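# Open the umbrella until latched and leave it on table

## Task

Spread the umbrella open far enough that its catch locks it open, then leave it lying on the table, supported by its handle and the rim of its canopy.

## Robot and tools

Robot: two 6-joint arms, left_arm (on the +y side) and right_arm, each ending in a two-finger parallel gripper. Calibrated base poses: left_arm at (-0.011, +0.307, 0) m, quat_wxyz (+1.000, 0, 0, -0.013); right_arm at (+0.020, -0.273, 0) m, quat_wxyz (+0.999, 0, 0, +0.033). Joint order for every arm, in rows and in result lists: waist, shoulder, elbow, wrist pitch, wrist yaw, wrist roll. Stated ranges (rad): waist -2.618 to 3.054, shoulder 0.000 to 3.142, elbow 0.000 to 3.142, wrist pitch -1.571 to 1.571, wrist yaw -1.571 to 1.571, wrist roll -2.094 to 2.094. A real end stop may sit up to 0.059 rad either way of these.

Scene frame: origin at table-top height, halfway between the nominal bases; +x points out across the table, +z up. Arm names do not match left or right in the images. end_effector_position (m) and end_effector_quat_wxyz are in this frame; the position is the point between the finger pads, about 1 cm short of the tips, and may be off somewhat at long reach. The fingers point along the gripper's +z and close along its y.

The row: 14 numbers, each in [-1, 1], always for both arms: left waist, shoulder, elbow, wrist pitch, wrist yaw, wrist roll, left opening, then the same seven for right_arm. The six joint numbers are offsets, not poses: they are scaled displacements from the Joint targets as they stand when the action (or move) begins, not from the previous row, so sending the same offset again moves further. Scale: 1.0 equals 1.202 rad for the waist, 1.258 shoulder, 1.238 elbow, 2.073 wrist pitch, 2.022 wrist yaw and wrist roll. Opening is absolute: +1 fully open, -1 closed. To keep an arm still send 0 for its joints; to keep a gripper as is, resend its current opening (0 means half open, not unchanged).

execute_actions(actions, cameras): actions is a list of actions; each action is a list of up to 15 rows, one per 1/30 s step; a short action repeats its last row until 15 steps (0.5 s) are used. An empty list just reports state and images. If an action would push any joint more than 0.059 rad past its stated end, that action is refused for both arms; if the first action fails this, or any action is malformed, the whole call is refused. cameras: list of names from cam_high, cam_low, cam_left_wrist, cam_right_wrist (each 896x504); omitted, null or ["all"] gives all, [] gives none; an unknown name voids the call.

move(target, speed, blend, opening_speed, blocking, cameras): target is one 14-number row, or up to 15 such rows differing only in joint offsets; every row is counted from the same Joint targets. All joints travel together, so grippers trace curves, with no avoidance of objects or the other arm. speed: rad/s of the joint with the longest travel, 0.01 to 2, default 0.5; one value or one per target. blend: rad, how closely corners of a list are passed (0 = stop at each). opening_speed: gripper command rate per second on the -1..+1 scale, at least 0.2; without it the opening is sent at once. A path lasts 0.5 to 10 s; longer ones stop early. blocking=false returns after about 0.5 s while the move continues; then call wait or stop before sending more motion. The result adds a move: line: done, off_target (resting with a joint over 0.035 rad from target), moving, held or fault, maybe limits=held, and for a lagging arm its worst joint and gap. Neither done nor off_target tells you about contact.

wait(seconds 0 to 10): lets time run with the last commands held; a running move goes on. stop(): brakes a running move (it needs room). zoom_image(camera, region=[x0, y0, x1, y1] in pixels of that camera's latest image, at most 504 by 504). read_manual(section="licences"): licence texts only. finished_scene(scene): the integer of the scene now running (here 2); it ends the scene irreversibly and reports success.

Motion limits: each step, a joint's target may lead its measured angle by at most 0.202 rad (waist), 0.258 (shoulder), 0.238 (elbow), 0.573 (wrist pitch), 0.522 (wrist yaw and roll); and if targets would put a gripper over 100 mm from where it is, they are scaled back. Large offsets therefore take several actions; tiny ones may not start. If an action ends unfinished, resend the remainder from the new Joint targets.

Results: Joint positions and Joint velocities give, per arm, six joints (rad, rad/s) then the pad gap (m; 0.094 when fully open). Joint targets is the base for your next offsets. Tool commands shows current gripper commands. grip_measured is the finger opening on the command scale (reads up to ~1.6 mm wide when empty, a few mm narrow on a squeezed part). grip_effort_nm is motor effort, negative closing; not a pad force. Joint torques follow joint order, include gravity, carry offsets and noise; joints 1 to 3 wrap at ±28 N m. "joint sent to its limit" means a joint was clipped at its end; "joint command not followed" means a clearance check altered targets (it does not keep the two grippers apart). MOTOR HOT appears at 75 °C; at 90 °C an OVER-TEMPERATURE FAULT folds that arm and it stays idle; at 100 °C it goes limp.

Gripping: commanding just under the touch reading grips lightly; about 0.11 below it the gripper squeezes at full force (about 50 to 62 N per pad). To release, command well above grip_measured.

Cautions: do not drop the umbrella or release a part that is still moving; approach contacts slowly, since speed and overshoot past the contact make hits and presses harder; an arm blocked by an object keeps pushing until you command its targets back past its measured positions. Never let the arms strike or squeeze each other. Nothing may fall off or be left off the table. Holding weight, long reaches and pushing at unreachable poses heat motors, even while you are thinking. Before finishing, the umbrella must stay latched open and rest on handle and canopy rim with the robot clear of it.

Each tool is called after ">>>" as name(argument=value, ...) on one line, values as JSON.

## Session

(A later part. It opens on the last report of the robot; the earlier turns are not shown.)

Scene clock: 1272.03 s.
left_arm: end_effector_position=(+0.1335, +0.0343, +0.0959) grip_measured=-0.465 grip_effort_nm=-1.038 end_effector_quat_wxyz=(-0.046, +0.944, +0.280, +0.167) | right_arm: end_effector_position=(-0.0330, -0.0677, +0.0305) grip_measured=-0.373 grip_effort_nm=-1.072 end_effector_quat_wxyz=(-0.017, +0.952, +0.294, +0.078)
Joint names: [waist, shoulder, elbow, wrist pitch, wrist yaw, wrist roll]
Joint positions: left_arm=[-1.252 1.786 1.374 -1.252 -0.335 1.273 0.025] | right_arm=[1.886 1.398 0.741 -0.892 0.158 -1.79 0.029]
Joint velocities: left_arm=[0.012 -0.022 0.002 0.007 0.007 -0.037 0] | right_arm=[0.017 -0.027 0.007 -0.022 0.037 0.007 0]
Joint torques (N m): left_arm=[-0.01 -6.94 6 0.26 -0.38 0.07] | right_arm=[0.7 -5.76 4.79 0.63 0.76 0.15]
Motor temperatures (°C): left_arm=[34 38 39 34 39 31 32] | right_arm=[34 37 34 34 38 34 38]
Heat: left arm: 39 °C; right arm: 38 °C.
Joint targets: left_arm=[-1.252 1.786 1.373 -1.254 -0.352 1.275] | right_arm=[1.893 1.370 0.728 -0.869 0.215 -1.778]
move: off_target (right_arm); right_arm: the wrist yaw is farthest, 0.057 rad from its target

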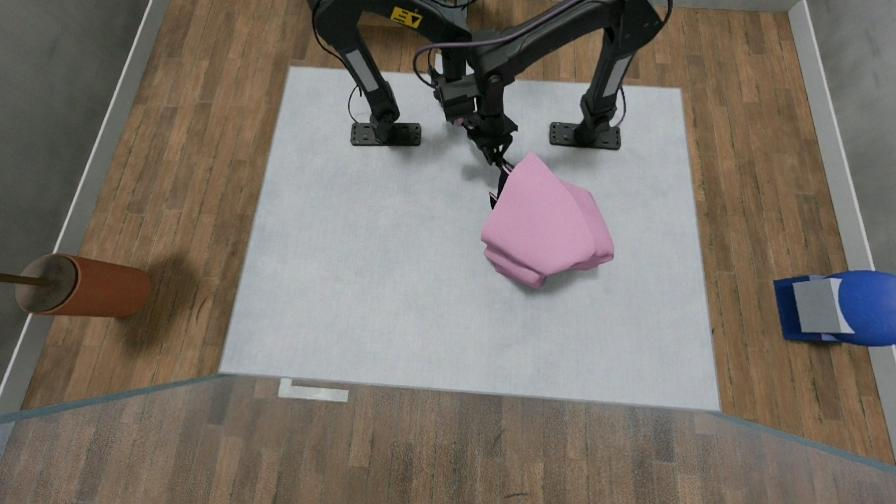

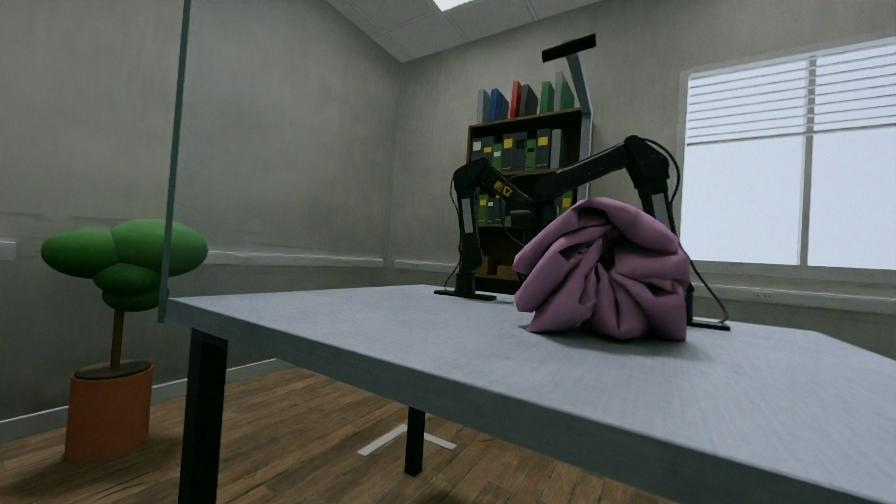

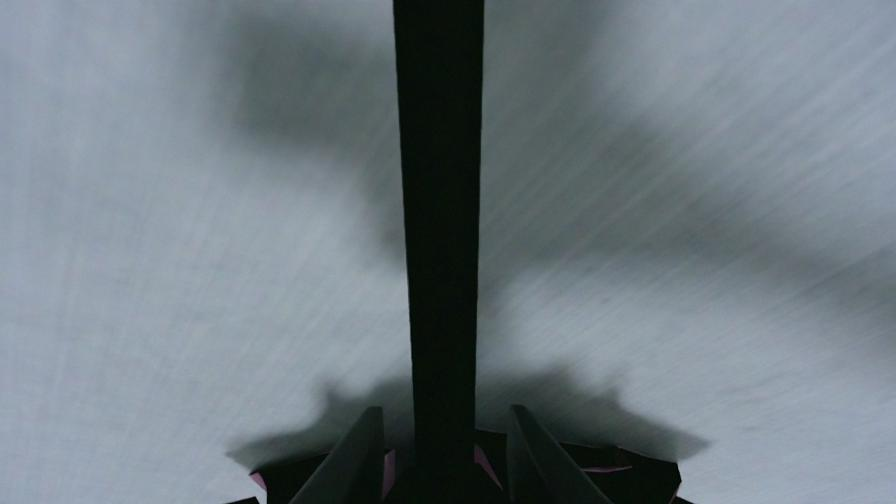

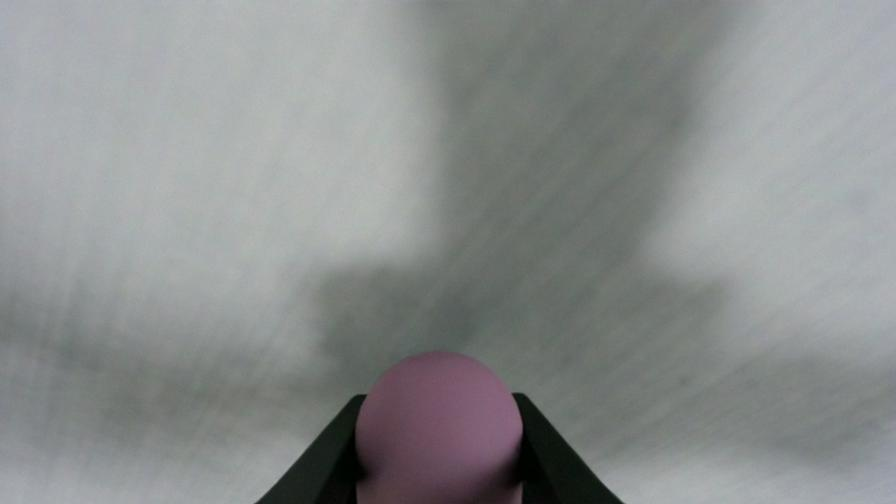

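>>> move(target=[0.0283, -0.0183, 0.0646, -0.0449, -0.0875, -0.0042, -0.56, 0.0058, 0, 0, -0.015, -0.0668, 0, -0.45], speed=0.15)

Scene clock: 1280.87 s.
left_arm: end_effector_position=(+0.1447, +0.0402, +0.1118) grip_measured=-0.465 grip_effort_nm=-1.033 end_effector_quat_wxyz=(-0.055, +0.938, +0.276, +0.200) | right_arm: end_effector_position=(-0.0323, -0.0667, +0.0323) grip_measured=-0.373 grip_effort_nm=-1.062 end_effector_quat_wxyz=(-0.022, +0.954, +0.290, +0.080)
Joint names: [waist, shoulder, elbow, wrist pitch, wrist yaw, wrist roll]
Joint positions: left_arm=[-1.248 1.786 1.418 -1.315 -0.404 1.272 0.025] | right_arm=[1.886 1.389 0.741 -0.892 0.164 -1.782 0.029]
Joint velocities: left_arm=[0.002 0.017 -0.007 -0.051 0.037 -0.022 0] | right_arm=[-0.007 -0.022 -0.012 -0.037 -0.022 -0.037 0]
Joint torques (N m): left_arm=[2.61 -8.72 8.98 -0.09 -1.48 -0.02] | right_arm=[1.42 -5.03 4.89 0.34 -0.84 0.04]
Motor temperatures (°C): left_arm=[34 38 39 34 38 31 32] | right_arm=[34 36 34 34 38 34 38]
Heat: left arm: 39 °C; right arm: 38 °C.
Joint targets: left_arm=[-1.219 1.763 1.453 -1.347 -0.529 1.266] | right_arm=[1.900 1.370 0.728 -0.900 0.080 -1.778]
move: off_target (left_arm, right_arm); left_arm: the wrist yaw is farthest, 0.125 rad from its target; right_arm: the wrist yaw is farthest, 0.084 rad from its target

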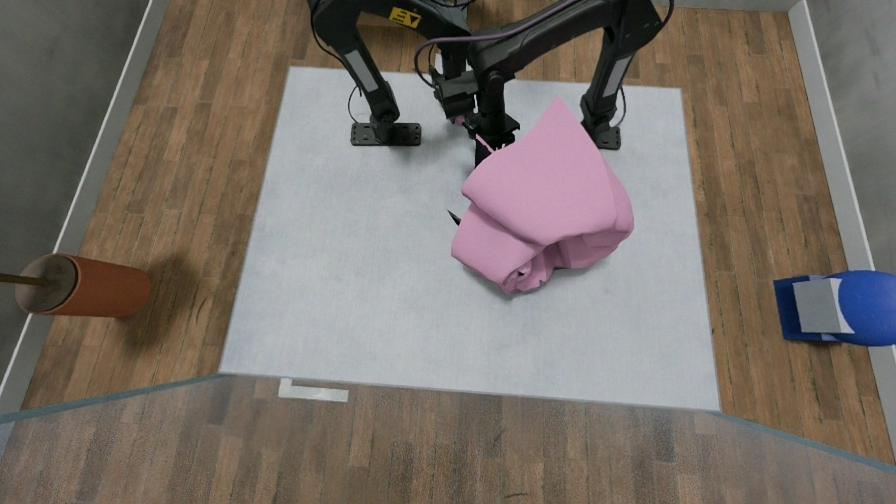

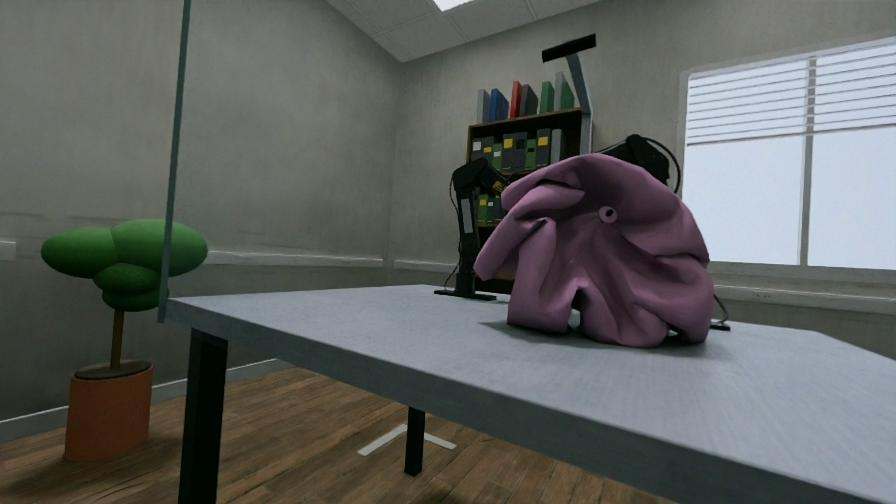

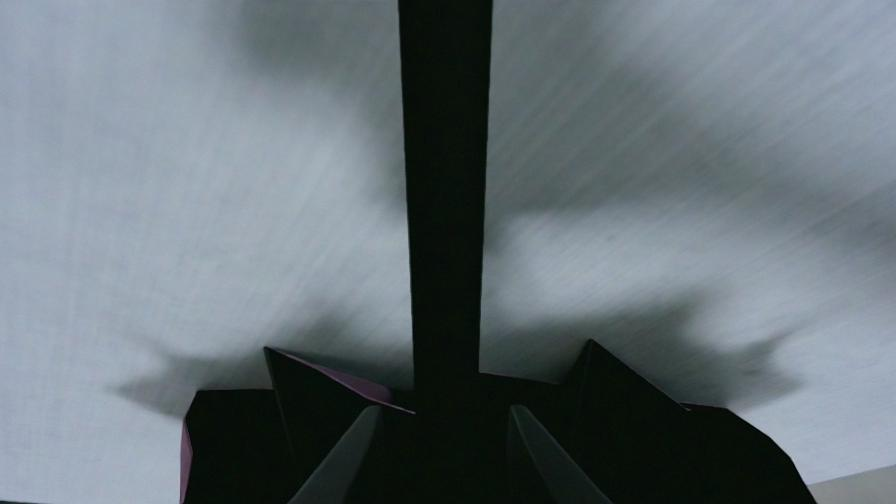

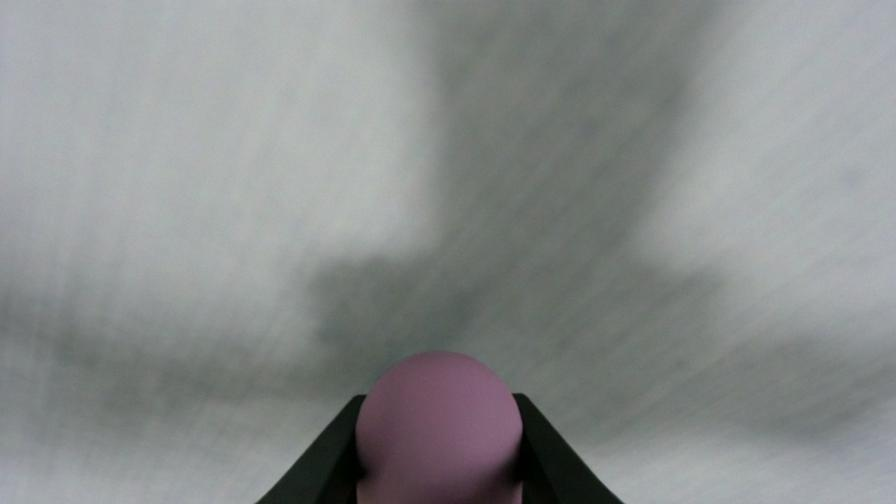

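>>> execute_actions(actions=[])

Scene clock: 1297.77 s.
left_arm: end_effector_position=(+0.1448, +0.0403, +0.1118) grip_measured=-0.465 grip_effort_nm=-1.043 end_effector_quat_wxyz=(-0.055, +0.938, +0.276, +0.201) | right_arm: end_effector_position=(-0.0323, -0.0667, +0.0323) grip_measured=-0.373 grip_effort_nm=-1.067 end_effector_quat_wxyz=(-0.022, +0.954, +0.290, +0.080)
Joint names: [waist, shoulder, elbow, wrist pitch, wrist yaw, wrist roll]
Joint positions: left_arm=[-1.248 1.786 1.418 -1.315 -0.404 1.272 0.025] | right_arm=[1.886 1.389 0.741 -0.892 0.164 -1.782 0.029]
Joint velocities: left_arm=[0.007 -0.027 0.012 -0.022 0.022 -0.037 0] | right_arm=[-0.012 0.007 -0.017 -0.007 0.051 -0.051 -0.001]
Joint torques (N m): left_arm=[2.61 -8.73 8.95 -0.1 -1.48 -0.03] | right_arm=[1.4 -5.01 4.88 0.36 -0.82 0.06]
Motor temperatures (°C): left_arm=[34 39 40 34 40 31 32] | right_arm=[34 36 34 33 38 34 38]
Heat: left arm: 40 °C; right arm: 38 °C.
Joint targets: left_arm=[-1.219 1.763 1.453 -1.347 -0.530 1.266] | right_arm=[1.900 1.370 0.728 -0.900 0.080 -1.778]
Tool commands: left_gripper/opening=-0.56 right_gripper/opening=-0.45

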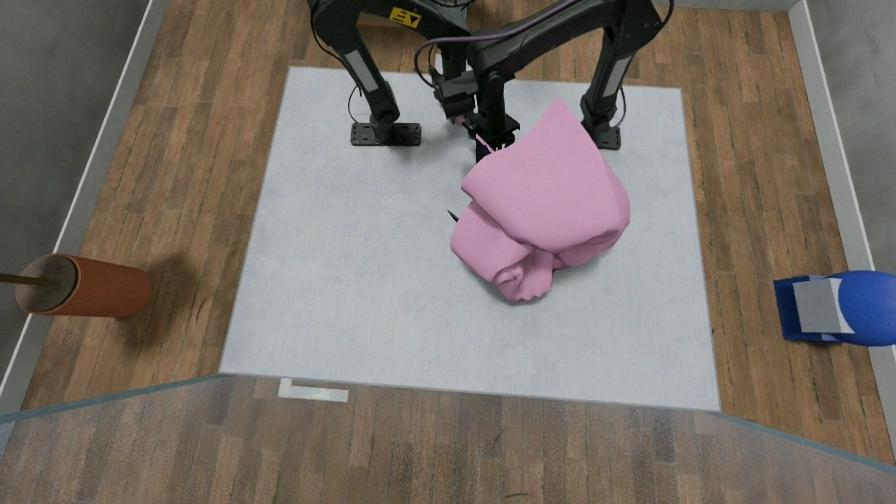

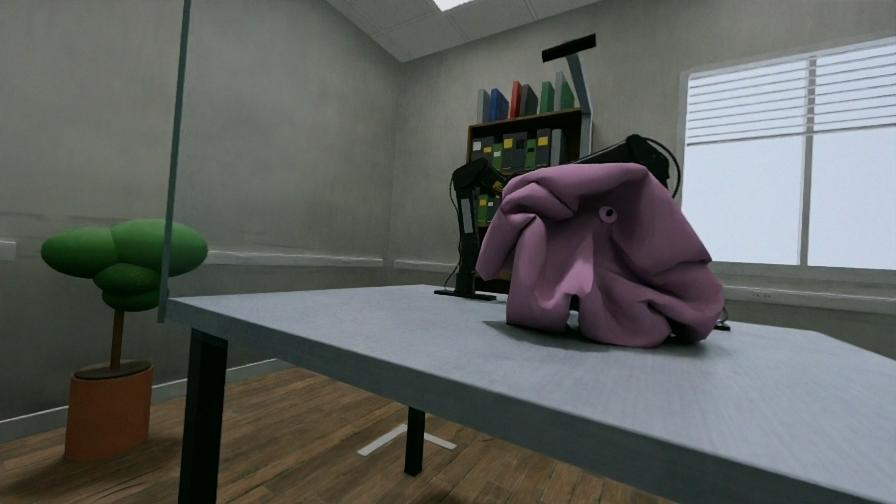

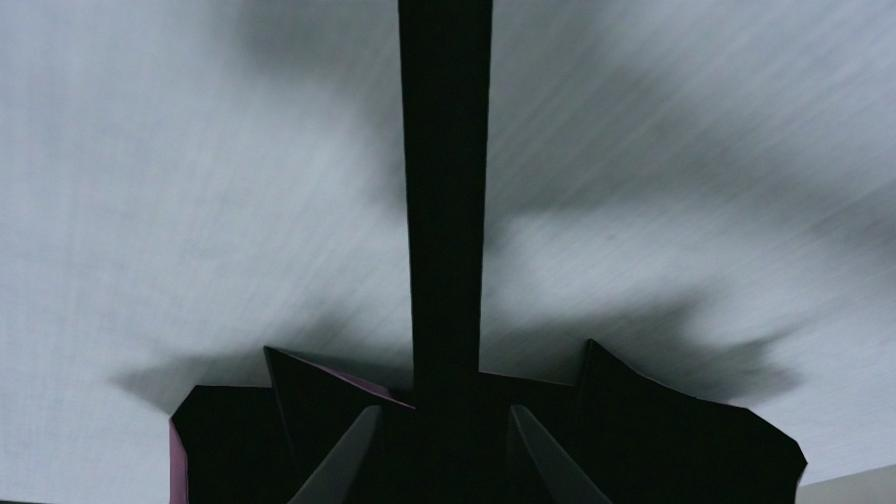

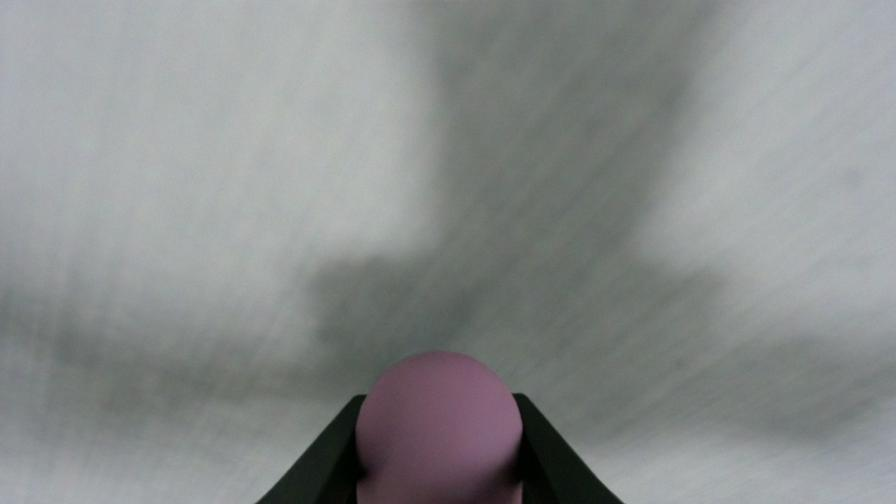

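>>> move(target=[0.0258, -0.0079, 0.0541, -0.0429, -0.0445, 0.0104, -0.56, 0, 0, 0, 0, 0, 0, -0.45], speed=0.15)

Scene clock: 1312.33 s.
left_arm: end_effector_position=(+0.1551, +0.0453, +0.1311) grip_measured=-0.465 grip_effort_nm=-1.038 end_effector_quat_wxyz=(-0.063, +0.935, +0.274, +0.218) | right_arm: end_effector_position=(-0.0234, -0.0623, +0.0356) grip_measured=-0.373 grip_effort_nm=-1.057 end_effector_quat_wxyz=(-0.029, +0.952, +0.286, +0.108)
Joint names: [waist, shoulder, elbow, wrist pitch, wrist yaw, wrist roll]
Joint positions: left_arm=[-1.231 1.786 1.483 -1.39 -0.442 1.287 0.025] | right_arm=[1.886 1.381 0.741 -0.891 0.22 -1.778 0.029]
Joint velocities: left_arm=[-0.002 -0.002 -0.012 -0.051 0.051 0.007 0] | right_arm=[-0.002 -0.007 0.007 0.037 0.007 -0.037 0]
Joint torques (N m): left_arm=[3.81 -9.51 9.14 -0.28 -2.01 0.05] | right_arm=[1.35 -4.4 4.93 0.37 -1.4 0.01]
Motor temperatures (°C): left_arm=[34 39 40 34 40 31 33] | right_arm=[34 36 34 33 37 34 38]
Heat: left arm: 40 °C; right arm: 38 °C.
Joint targets: left_arm=[-1.187 1.753 1.520 -1.436 -0.619 1.287] | right_arm=[1.900 1.370 0.728 -0.900 0.080 -1.778]
move: off_target (left_arm, right_arm); left_arm: the wrist yaw is farthest, 0.178 rad from its target; right_arm: the wrist yaw is farthest, 0.140 rad from its target

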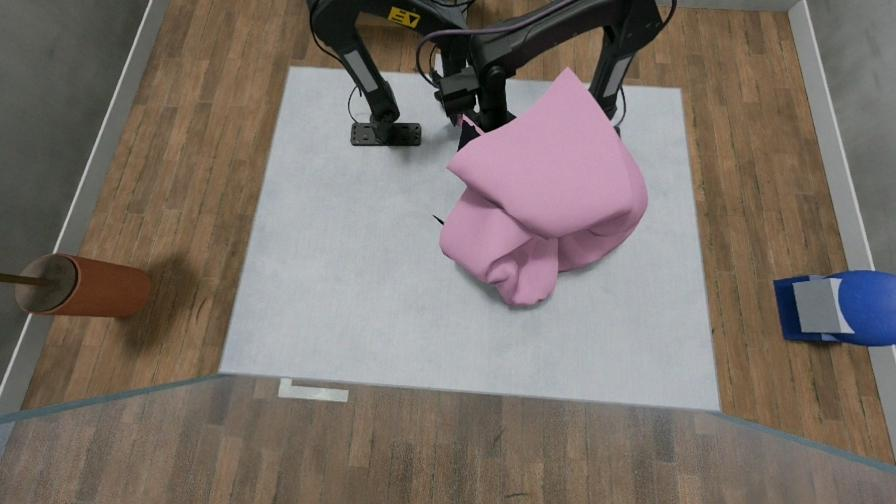

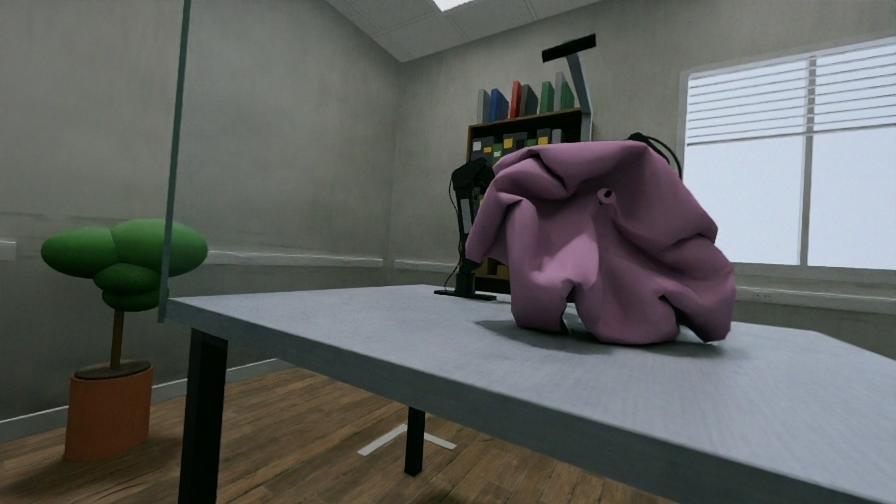

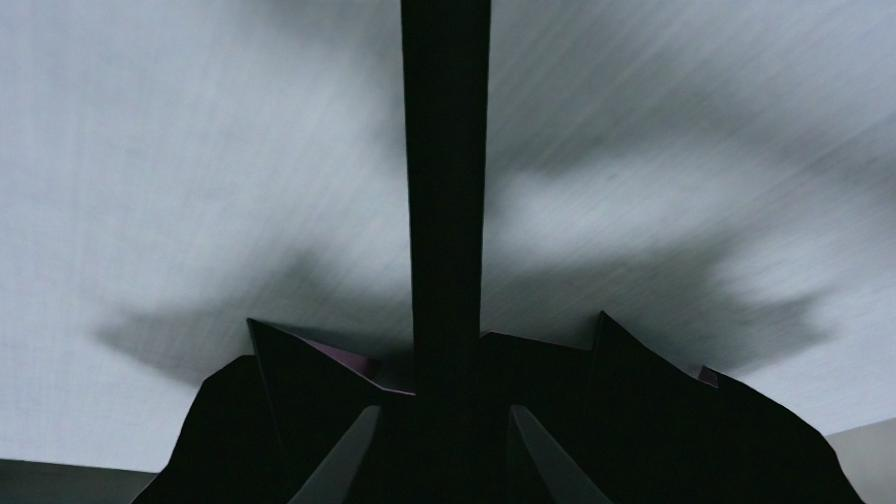

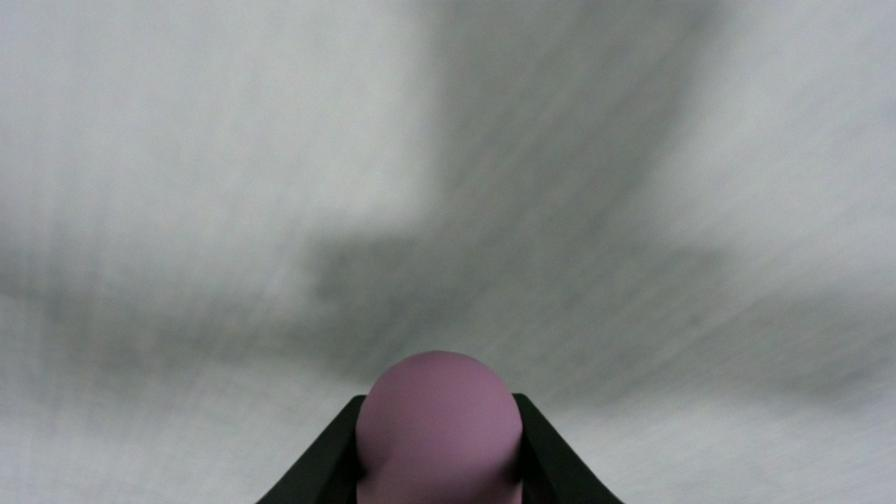

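>>> move(target=[0.0125, 0.0028, 0.0234, -0.0212, -0.0529, 0, -0.56, 0.010, 0, 0, 0, -0.0495, 0, -0.45], speed=0.15)

Scene clock: 1326.10 s.
left_arm: end_effector_position=(+0.1581, +0.0470, +0.1392) grip_measured=-0.465 grip_effort_nm=-1.038 end_effector_quat_wxyz=(-0.066, +0.933, +0.271, +0.228) | right_arm: end_effector_position=(-0.0234, -0.0604, +0.0370) grip_measured=-0.373 grip_effort_nm=-1.062 end_effector_quat_wxyz=(-0.035, +0.952, +0.284, +0.109)
Joint names: [waist, shoulder, elbow, wrist pitch, wrist yaw, wrist roll]
Joint positions: left_arm=[-1.231 1.786 1.508 -1.42 -0.463 1.29 0.025] | right_arm=[1.886 1.376 0.741 -0.886 0.225 -1.775 0.029]
Joint velocities: left_arm=[0.007 -0.007 -0.042 0.007 0.007 0.022 -0.001] | right_arm=[-0.017 0.007 -0.012 -0.007 0.007 -0.022 -0.001]
Joint torques (N m): left_arm=[5.14 -9.22 9.44 -0.42 -2.85 0.01] | right_arm=[2.65 -3.9 4.97 0.34 -2.59 -0.01]
Motor temperatures (°C): left_arm=[35 39 42 34 42 31 33] | right_arm=[34 36 34 33 38 34 38]
Heat: left arm: 42 °C; right arm: 38 °C.
Joint targets: left_arm=[-1.172 1.756 1.549 -1.480 -0.727 1.287] | right_arm=[1.912 1.370 0.728 -0.900 -0.020 -1.778]
move: off_target (left_arm, right_arm); left_arm: the wrist yaw is farthest, 0.263 rad from its target; right_arm: the wrist yaw is farthest, 0.245 rad from its target

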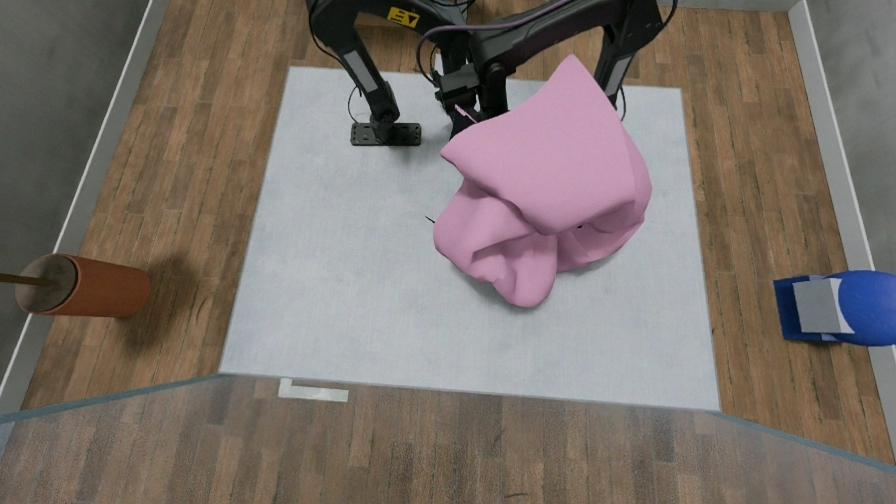

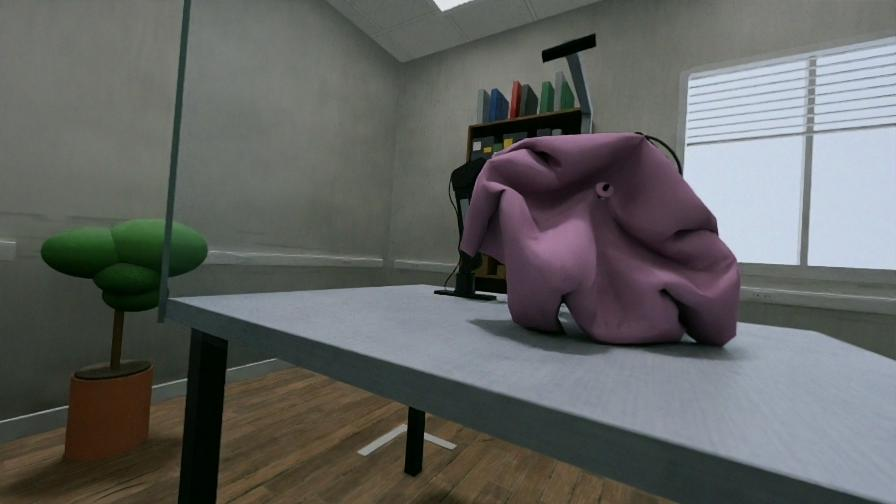

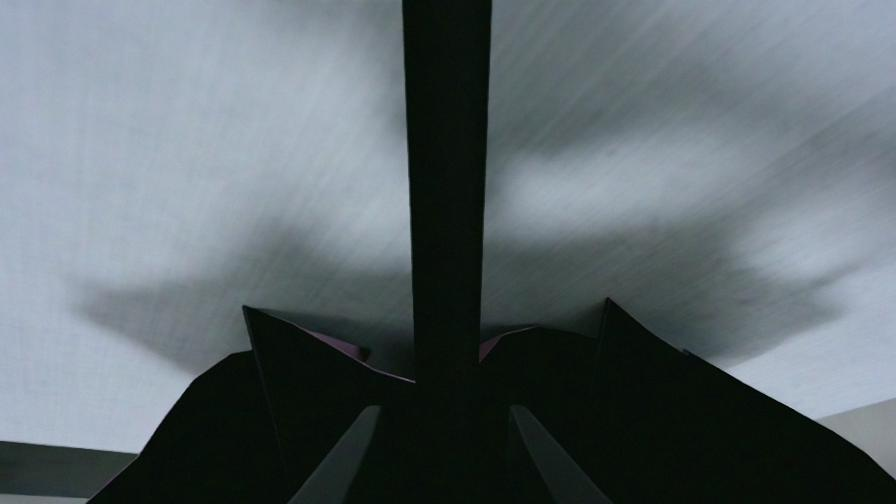

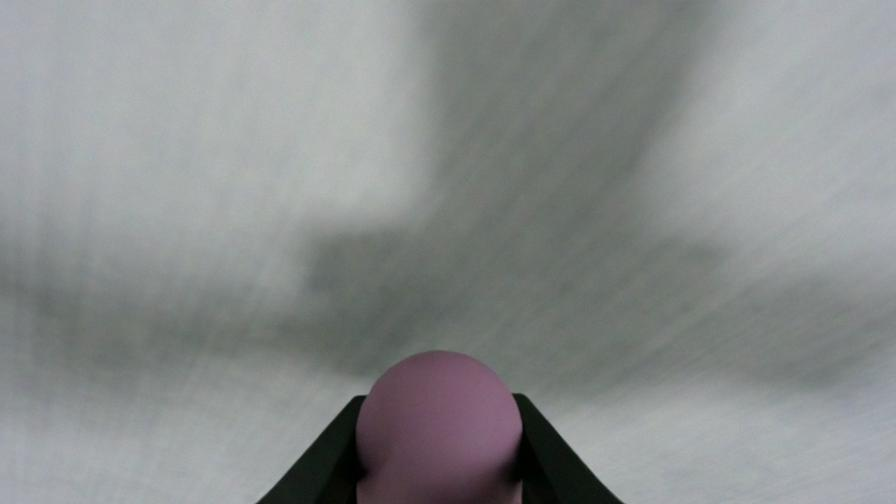

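>>> zoom_image(camera="cam_high", region=[400, 20, 660, 320])

>>> zoom_image(camera="cam_left_wrist", region=[150, 200, 654, 504])

>>> zoom_image(camera="cam_low", region=[420, 110, 780, 360])

Scaled by 1.680 from the camera's 896x504 image, which has a finer 1280x720 frame.

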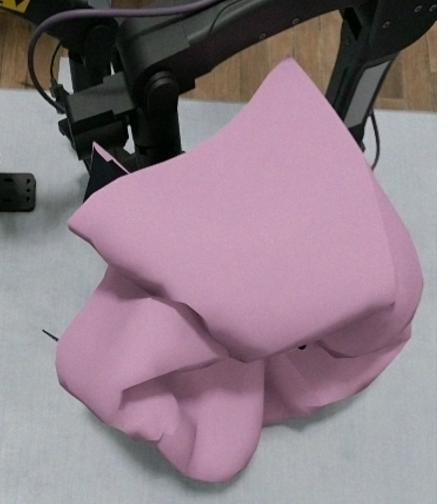

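Scaled by 1.000.

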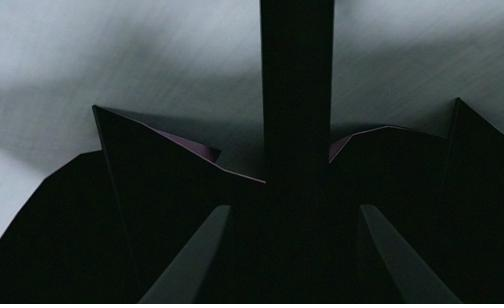

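Scaled by 1.400 from the camera's 896x504 image, which has a finer 1280x720 frame.

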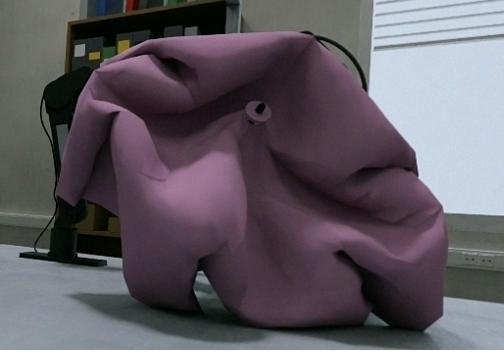

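>>> zoom_image(camera="cam_high", region=[410, 30, 600, 170])

>>> zoom_image(camera="cam_high", region=[410, 130, 680, 320])

>>> zoom_image(camera="cam_low", region=[440, 120, 640, 270])

Scaled by 2.653 from the camera's 896x504 image, which has a finer 1280x720 frame.

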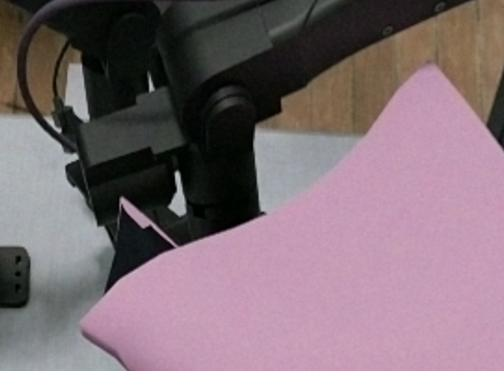

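Scaled by 1.867 from the camera's 896x504 image, which has a finer 1280x720 frame.

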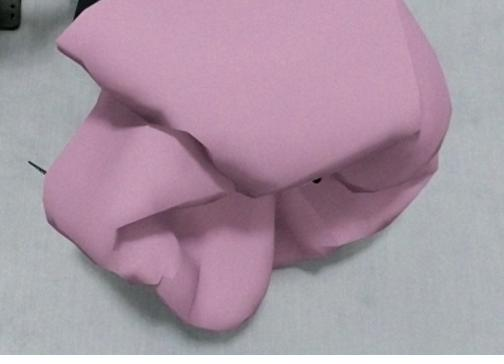

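Scaled by 2.520 from the camera's 896x504 image, which has a finer 1280x720 frame.

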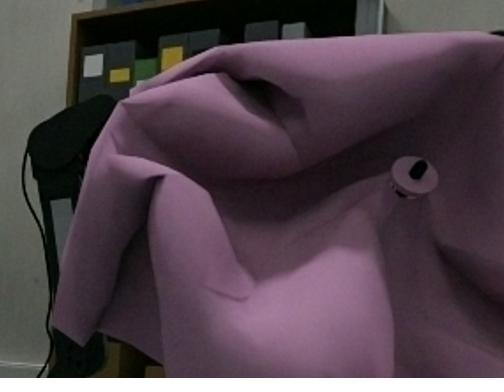

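>>> move(target=[-0.0216, 0.0111, 0.0525, -0.0323, -0.003, -0.0134, -0.56, 0, 0.0111, -0.0189, 0.0180, -0.005, 0, -0.45], speed=0.15)

Scene clock: 1497.43 s.
left_arm: end_effector_position=(+0.1594, +0.0504, +0.1549) grip_measured=-0.465 grip_effort_nm=-1.033 end_effector_quat_wxyz=(-0.072, +0.931, +0.270, +0.235) | right_arm: end_effector_position=(-0.0228, -0.0556, +0.0378) grip_measured=-0.373 grip_effort_nm=-1.057 end_effector_quat_wxyz=(-0.044, +0.952, +0.282, +0.115)
Joint names: [waist, shoulder, elbow, wrist pitch, wrist yaw, wrist roll]
Joint positions: left_arm=[-1.231 1.786 1.563 -1.489 -0.479 1.286 0.025] | right_arm=[1.886 1.376 0.741 -0.868 0.238 -1.773 0.029]
Joint velocities: left_arm=[-0.002 -0.007 0.007 0.066 0.022 -0.022 -0.001] | right_arm=[-0.017 -0.007 0.012 -0.051 0.037 -0.007 0]
Joint torques (N m): left_arm=[2.88 -8.12 10.24 -0.42 -2.77 -0.24] | right_arm=[2.56 -2.91 3.06 0.54 -2.85 -0.04]
Motor temperatures (°C): left_arm=[35 40 42 34 61 31 34] | right_arm=[34 35 34 32 51 34 38]
Heat: left arm: 61 °C; right arm: 51 °C.
Joint targets: left_arm=[-1.198 1.770 1.614 -1.547 -0.733 1.260] | right_arm=[1.912 1.384 0.705 -0.862 -0.030 -1.778]
move: off_target (left_arm, right_arm); left_arm: the wrist yaw is farthest, 0.254 rad from its target; right_arm: the wrist yaw is farthest, 0.268 rad from its target

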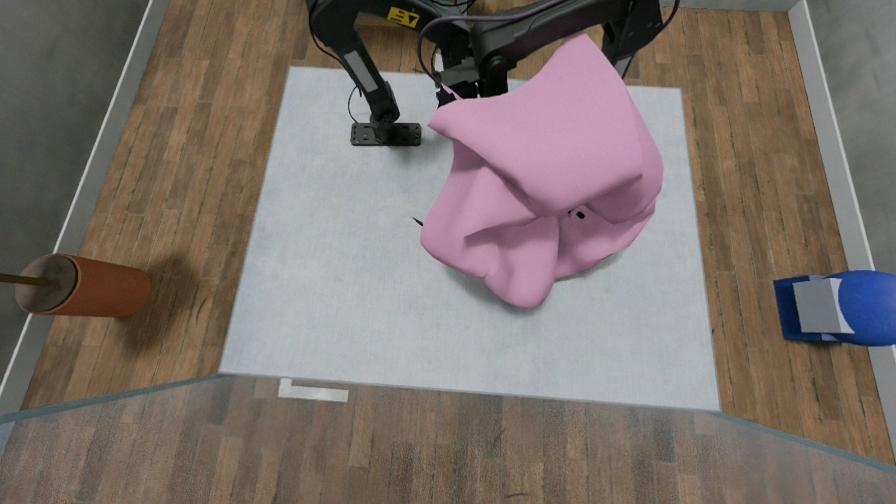

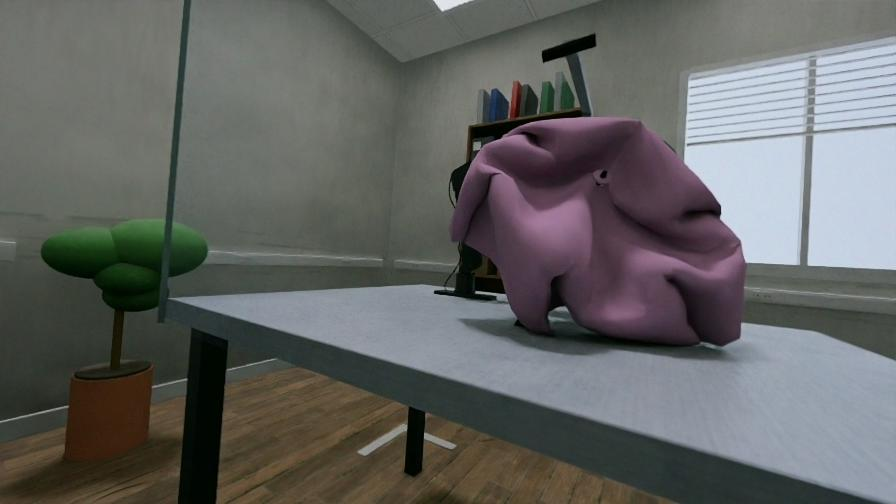

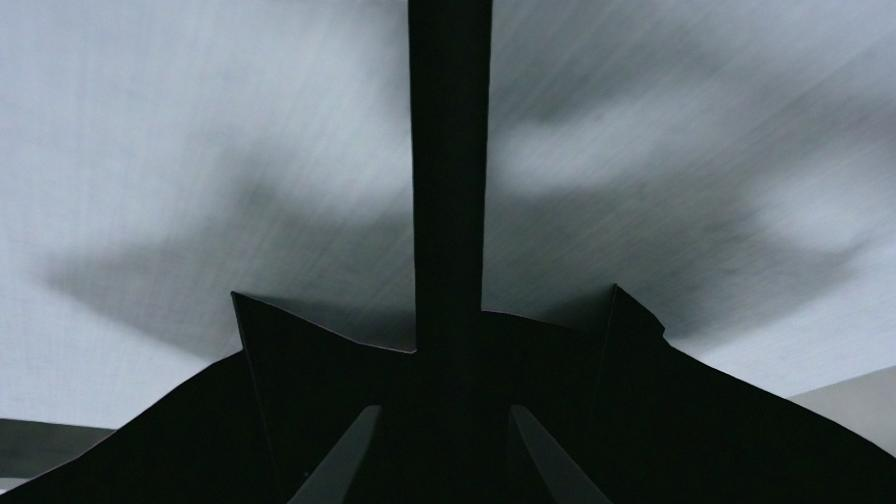

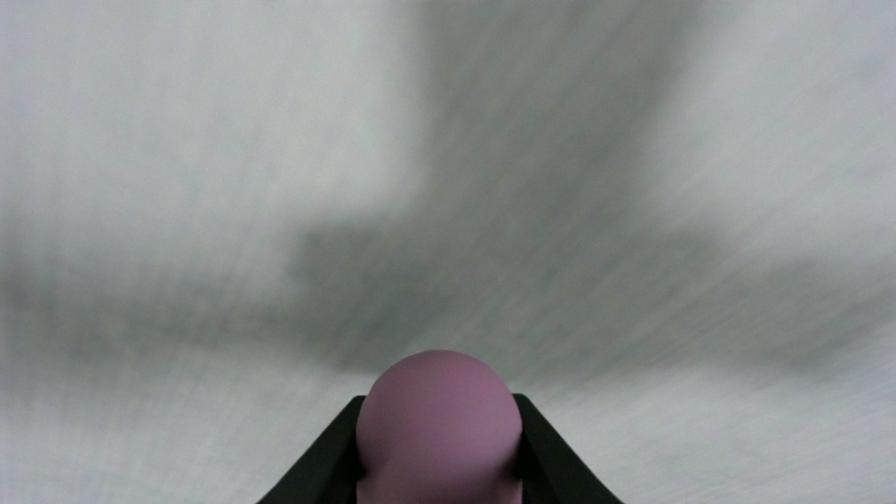

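>>> move(target=[0.0424, -0.0207, 0.0170, -0.0014, -0.0183, 0.0346, -0.56, 0.008, 0, 0, 0, -0.02, 0, -0.45], speed=0.15)

Scene clock: 1503.43 s.
left_arm: end_effector_position=(+0.1622, +0.0511, +0.1566) grip_measured=-0.465 grip_effort_nm=-1.038 end_effector_quat_wxyz=(-0.074, +0.935, +0.261, +0.228) | right_arm: end_effector_position=(-0.0220, -0.0536, +0.0383) grip_measured=-0.373 grip_effort_nm=-1.062 end_effector_quat_wxyz=(-0.048, +0.952, +0.278, +0.119)
Joint names: [waist, shoulder, elbow, wrist pitch, wrist yaw, wrist roll]
Joint positions: left_arm=[-1.215 1.786 1.575 -1.494 -0.467 1.324 0.025] | right_arm=[1.886 1.376 0.741 -0.862 0.247 -1.767 0.029]
Joint velocities: left_arm=[0.007 -0.002 -0.012 0.037 -0.007 0.007 0] | right_arm=[0.002 -0.017 -0.007 0.037 -0.051 -0.066 0.001]
Joint torques (N m): left_arm=[5.93 -10.14 11.06 -0.39 -3.26 0.11] | right_arm=[3.6 -2.91 3.07 0.5 -3.4 -0.08]
Motor temperatures (°C): left_arm=[35 39 42 34 61 31 34] | right_arm=[34 35 34 32 52 34 38]
Heat: left arm: 61 °C; right arm: 52 °C.
Joint targets: left_arm=[-1.147 1.744 1.635 -1.550 -0.770 1.330] | right_arm=[1.921 1.384 0.705 -0.863 -0.071 -1.778]
move: off_target (left_arm, right_arm); left_arm: the wrist yaw is farthest, 0.303 rad from its target; right_arm: the wrist yaw is farthest, 0.317 rad from its target

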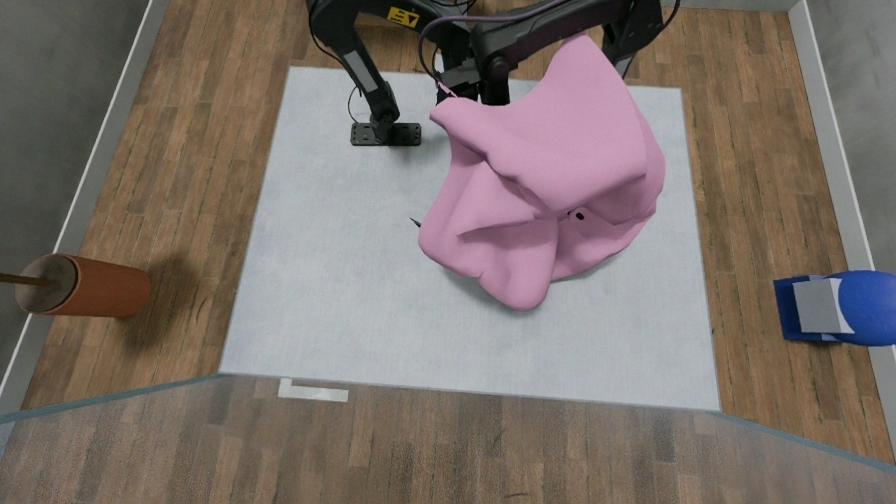

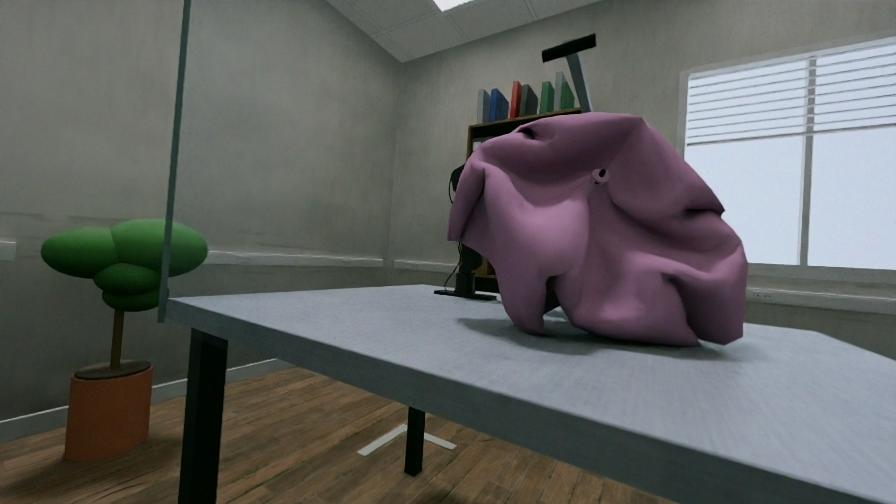

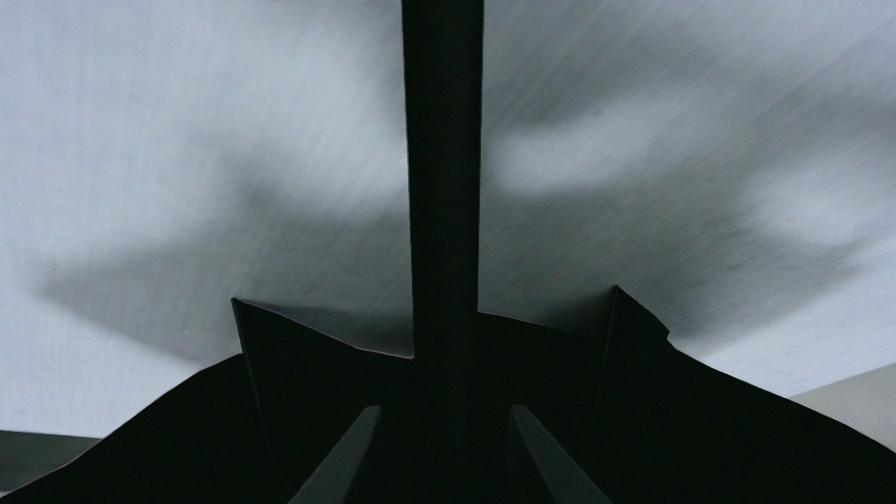

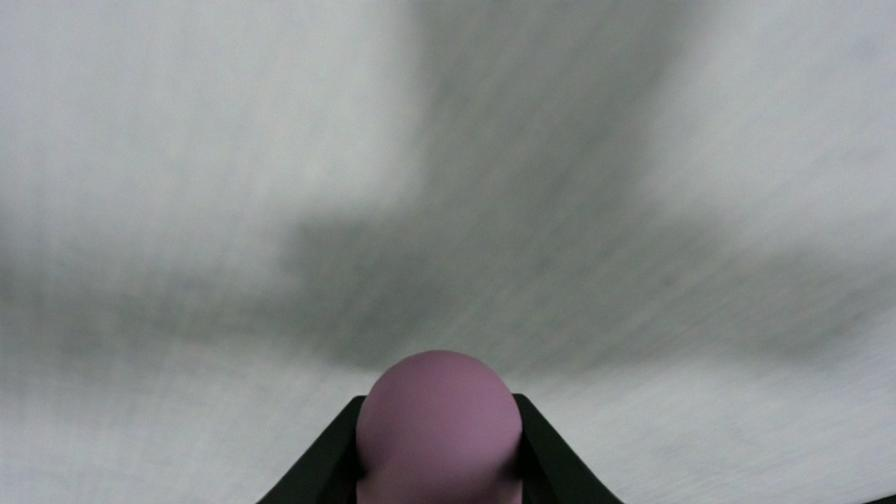

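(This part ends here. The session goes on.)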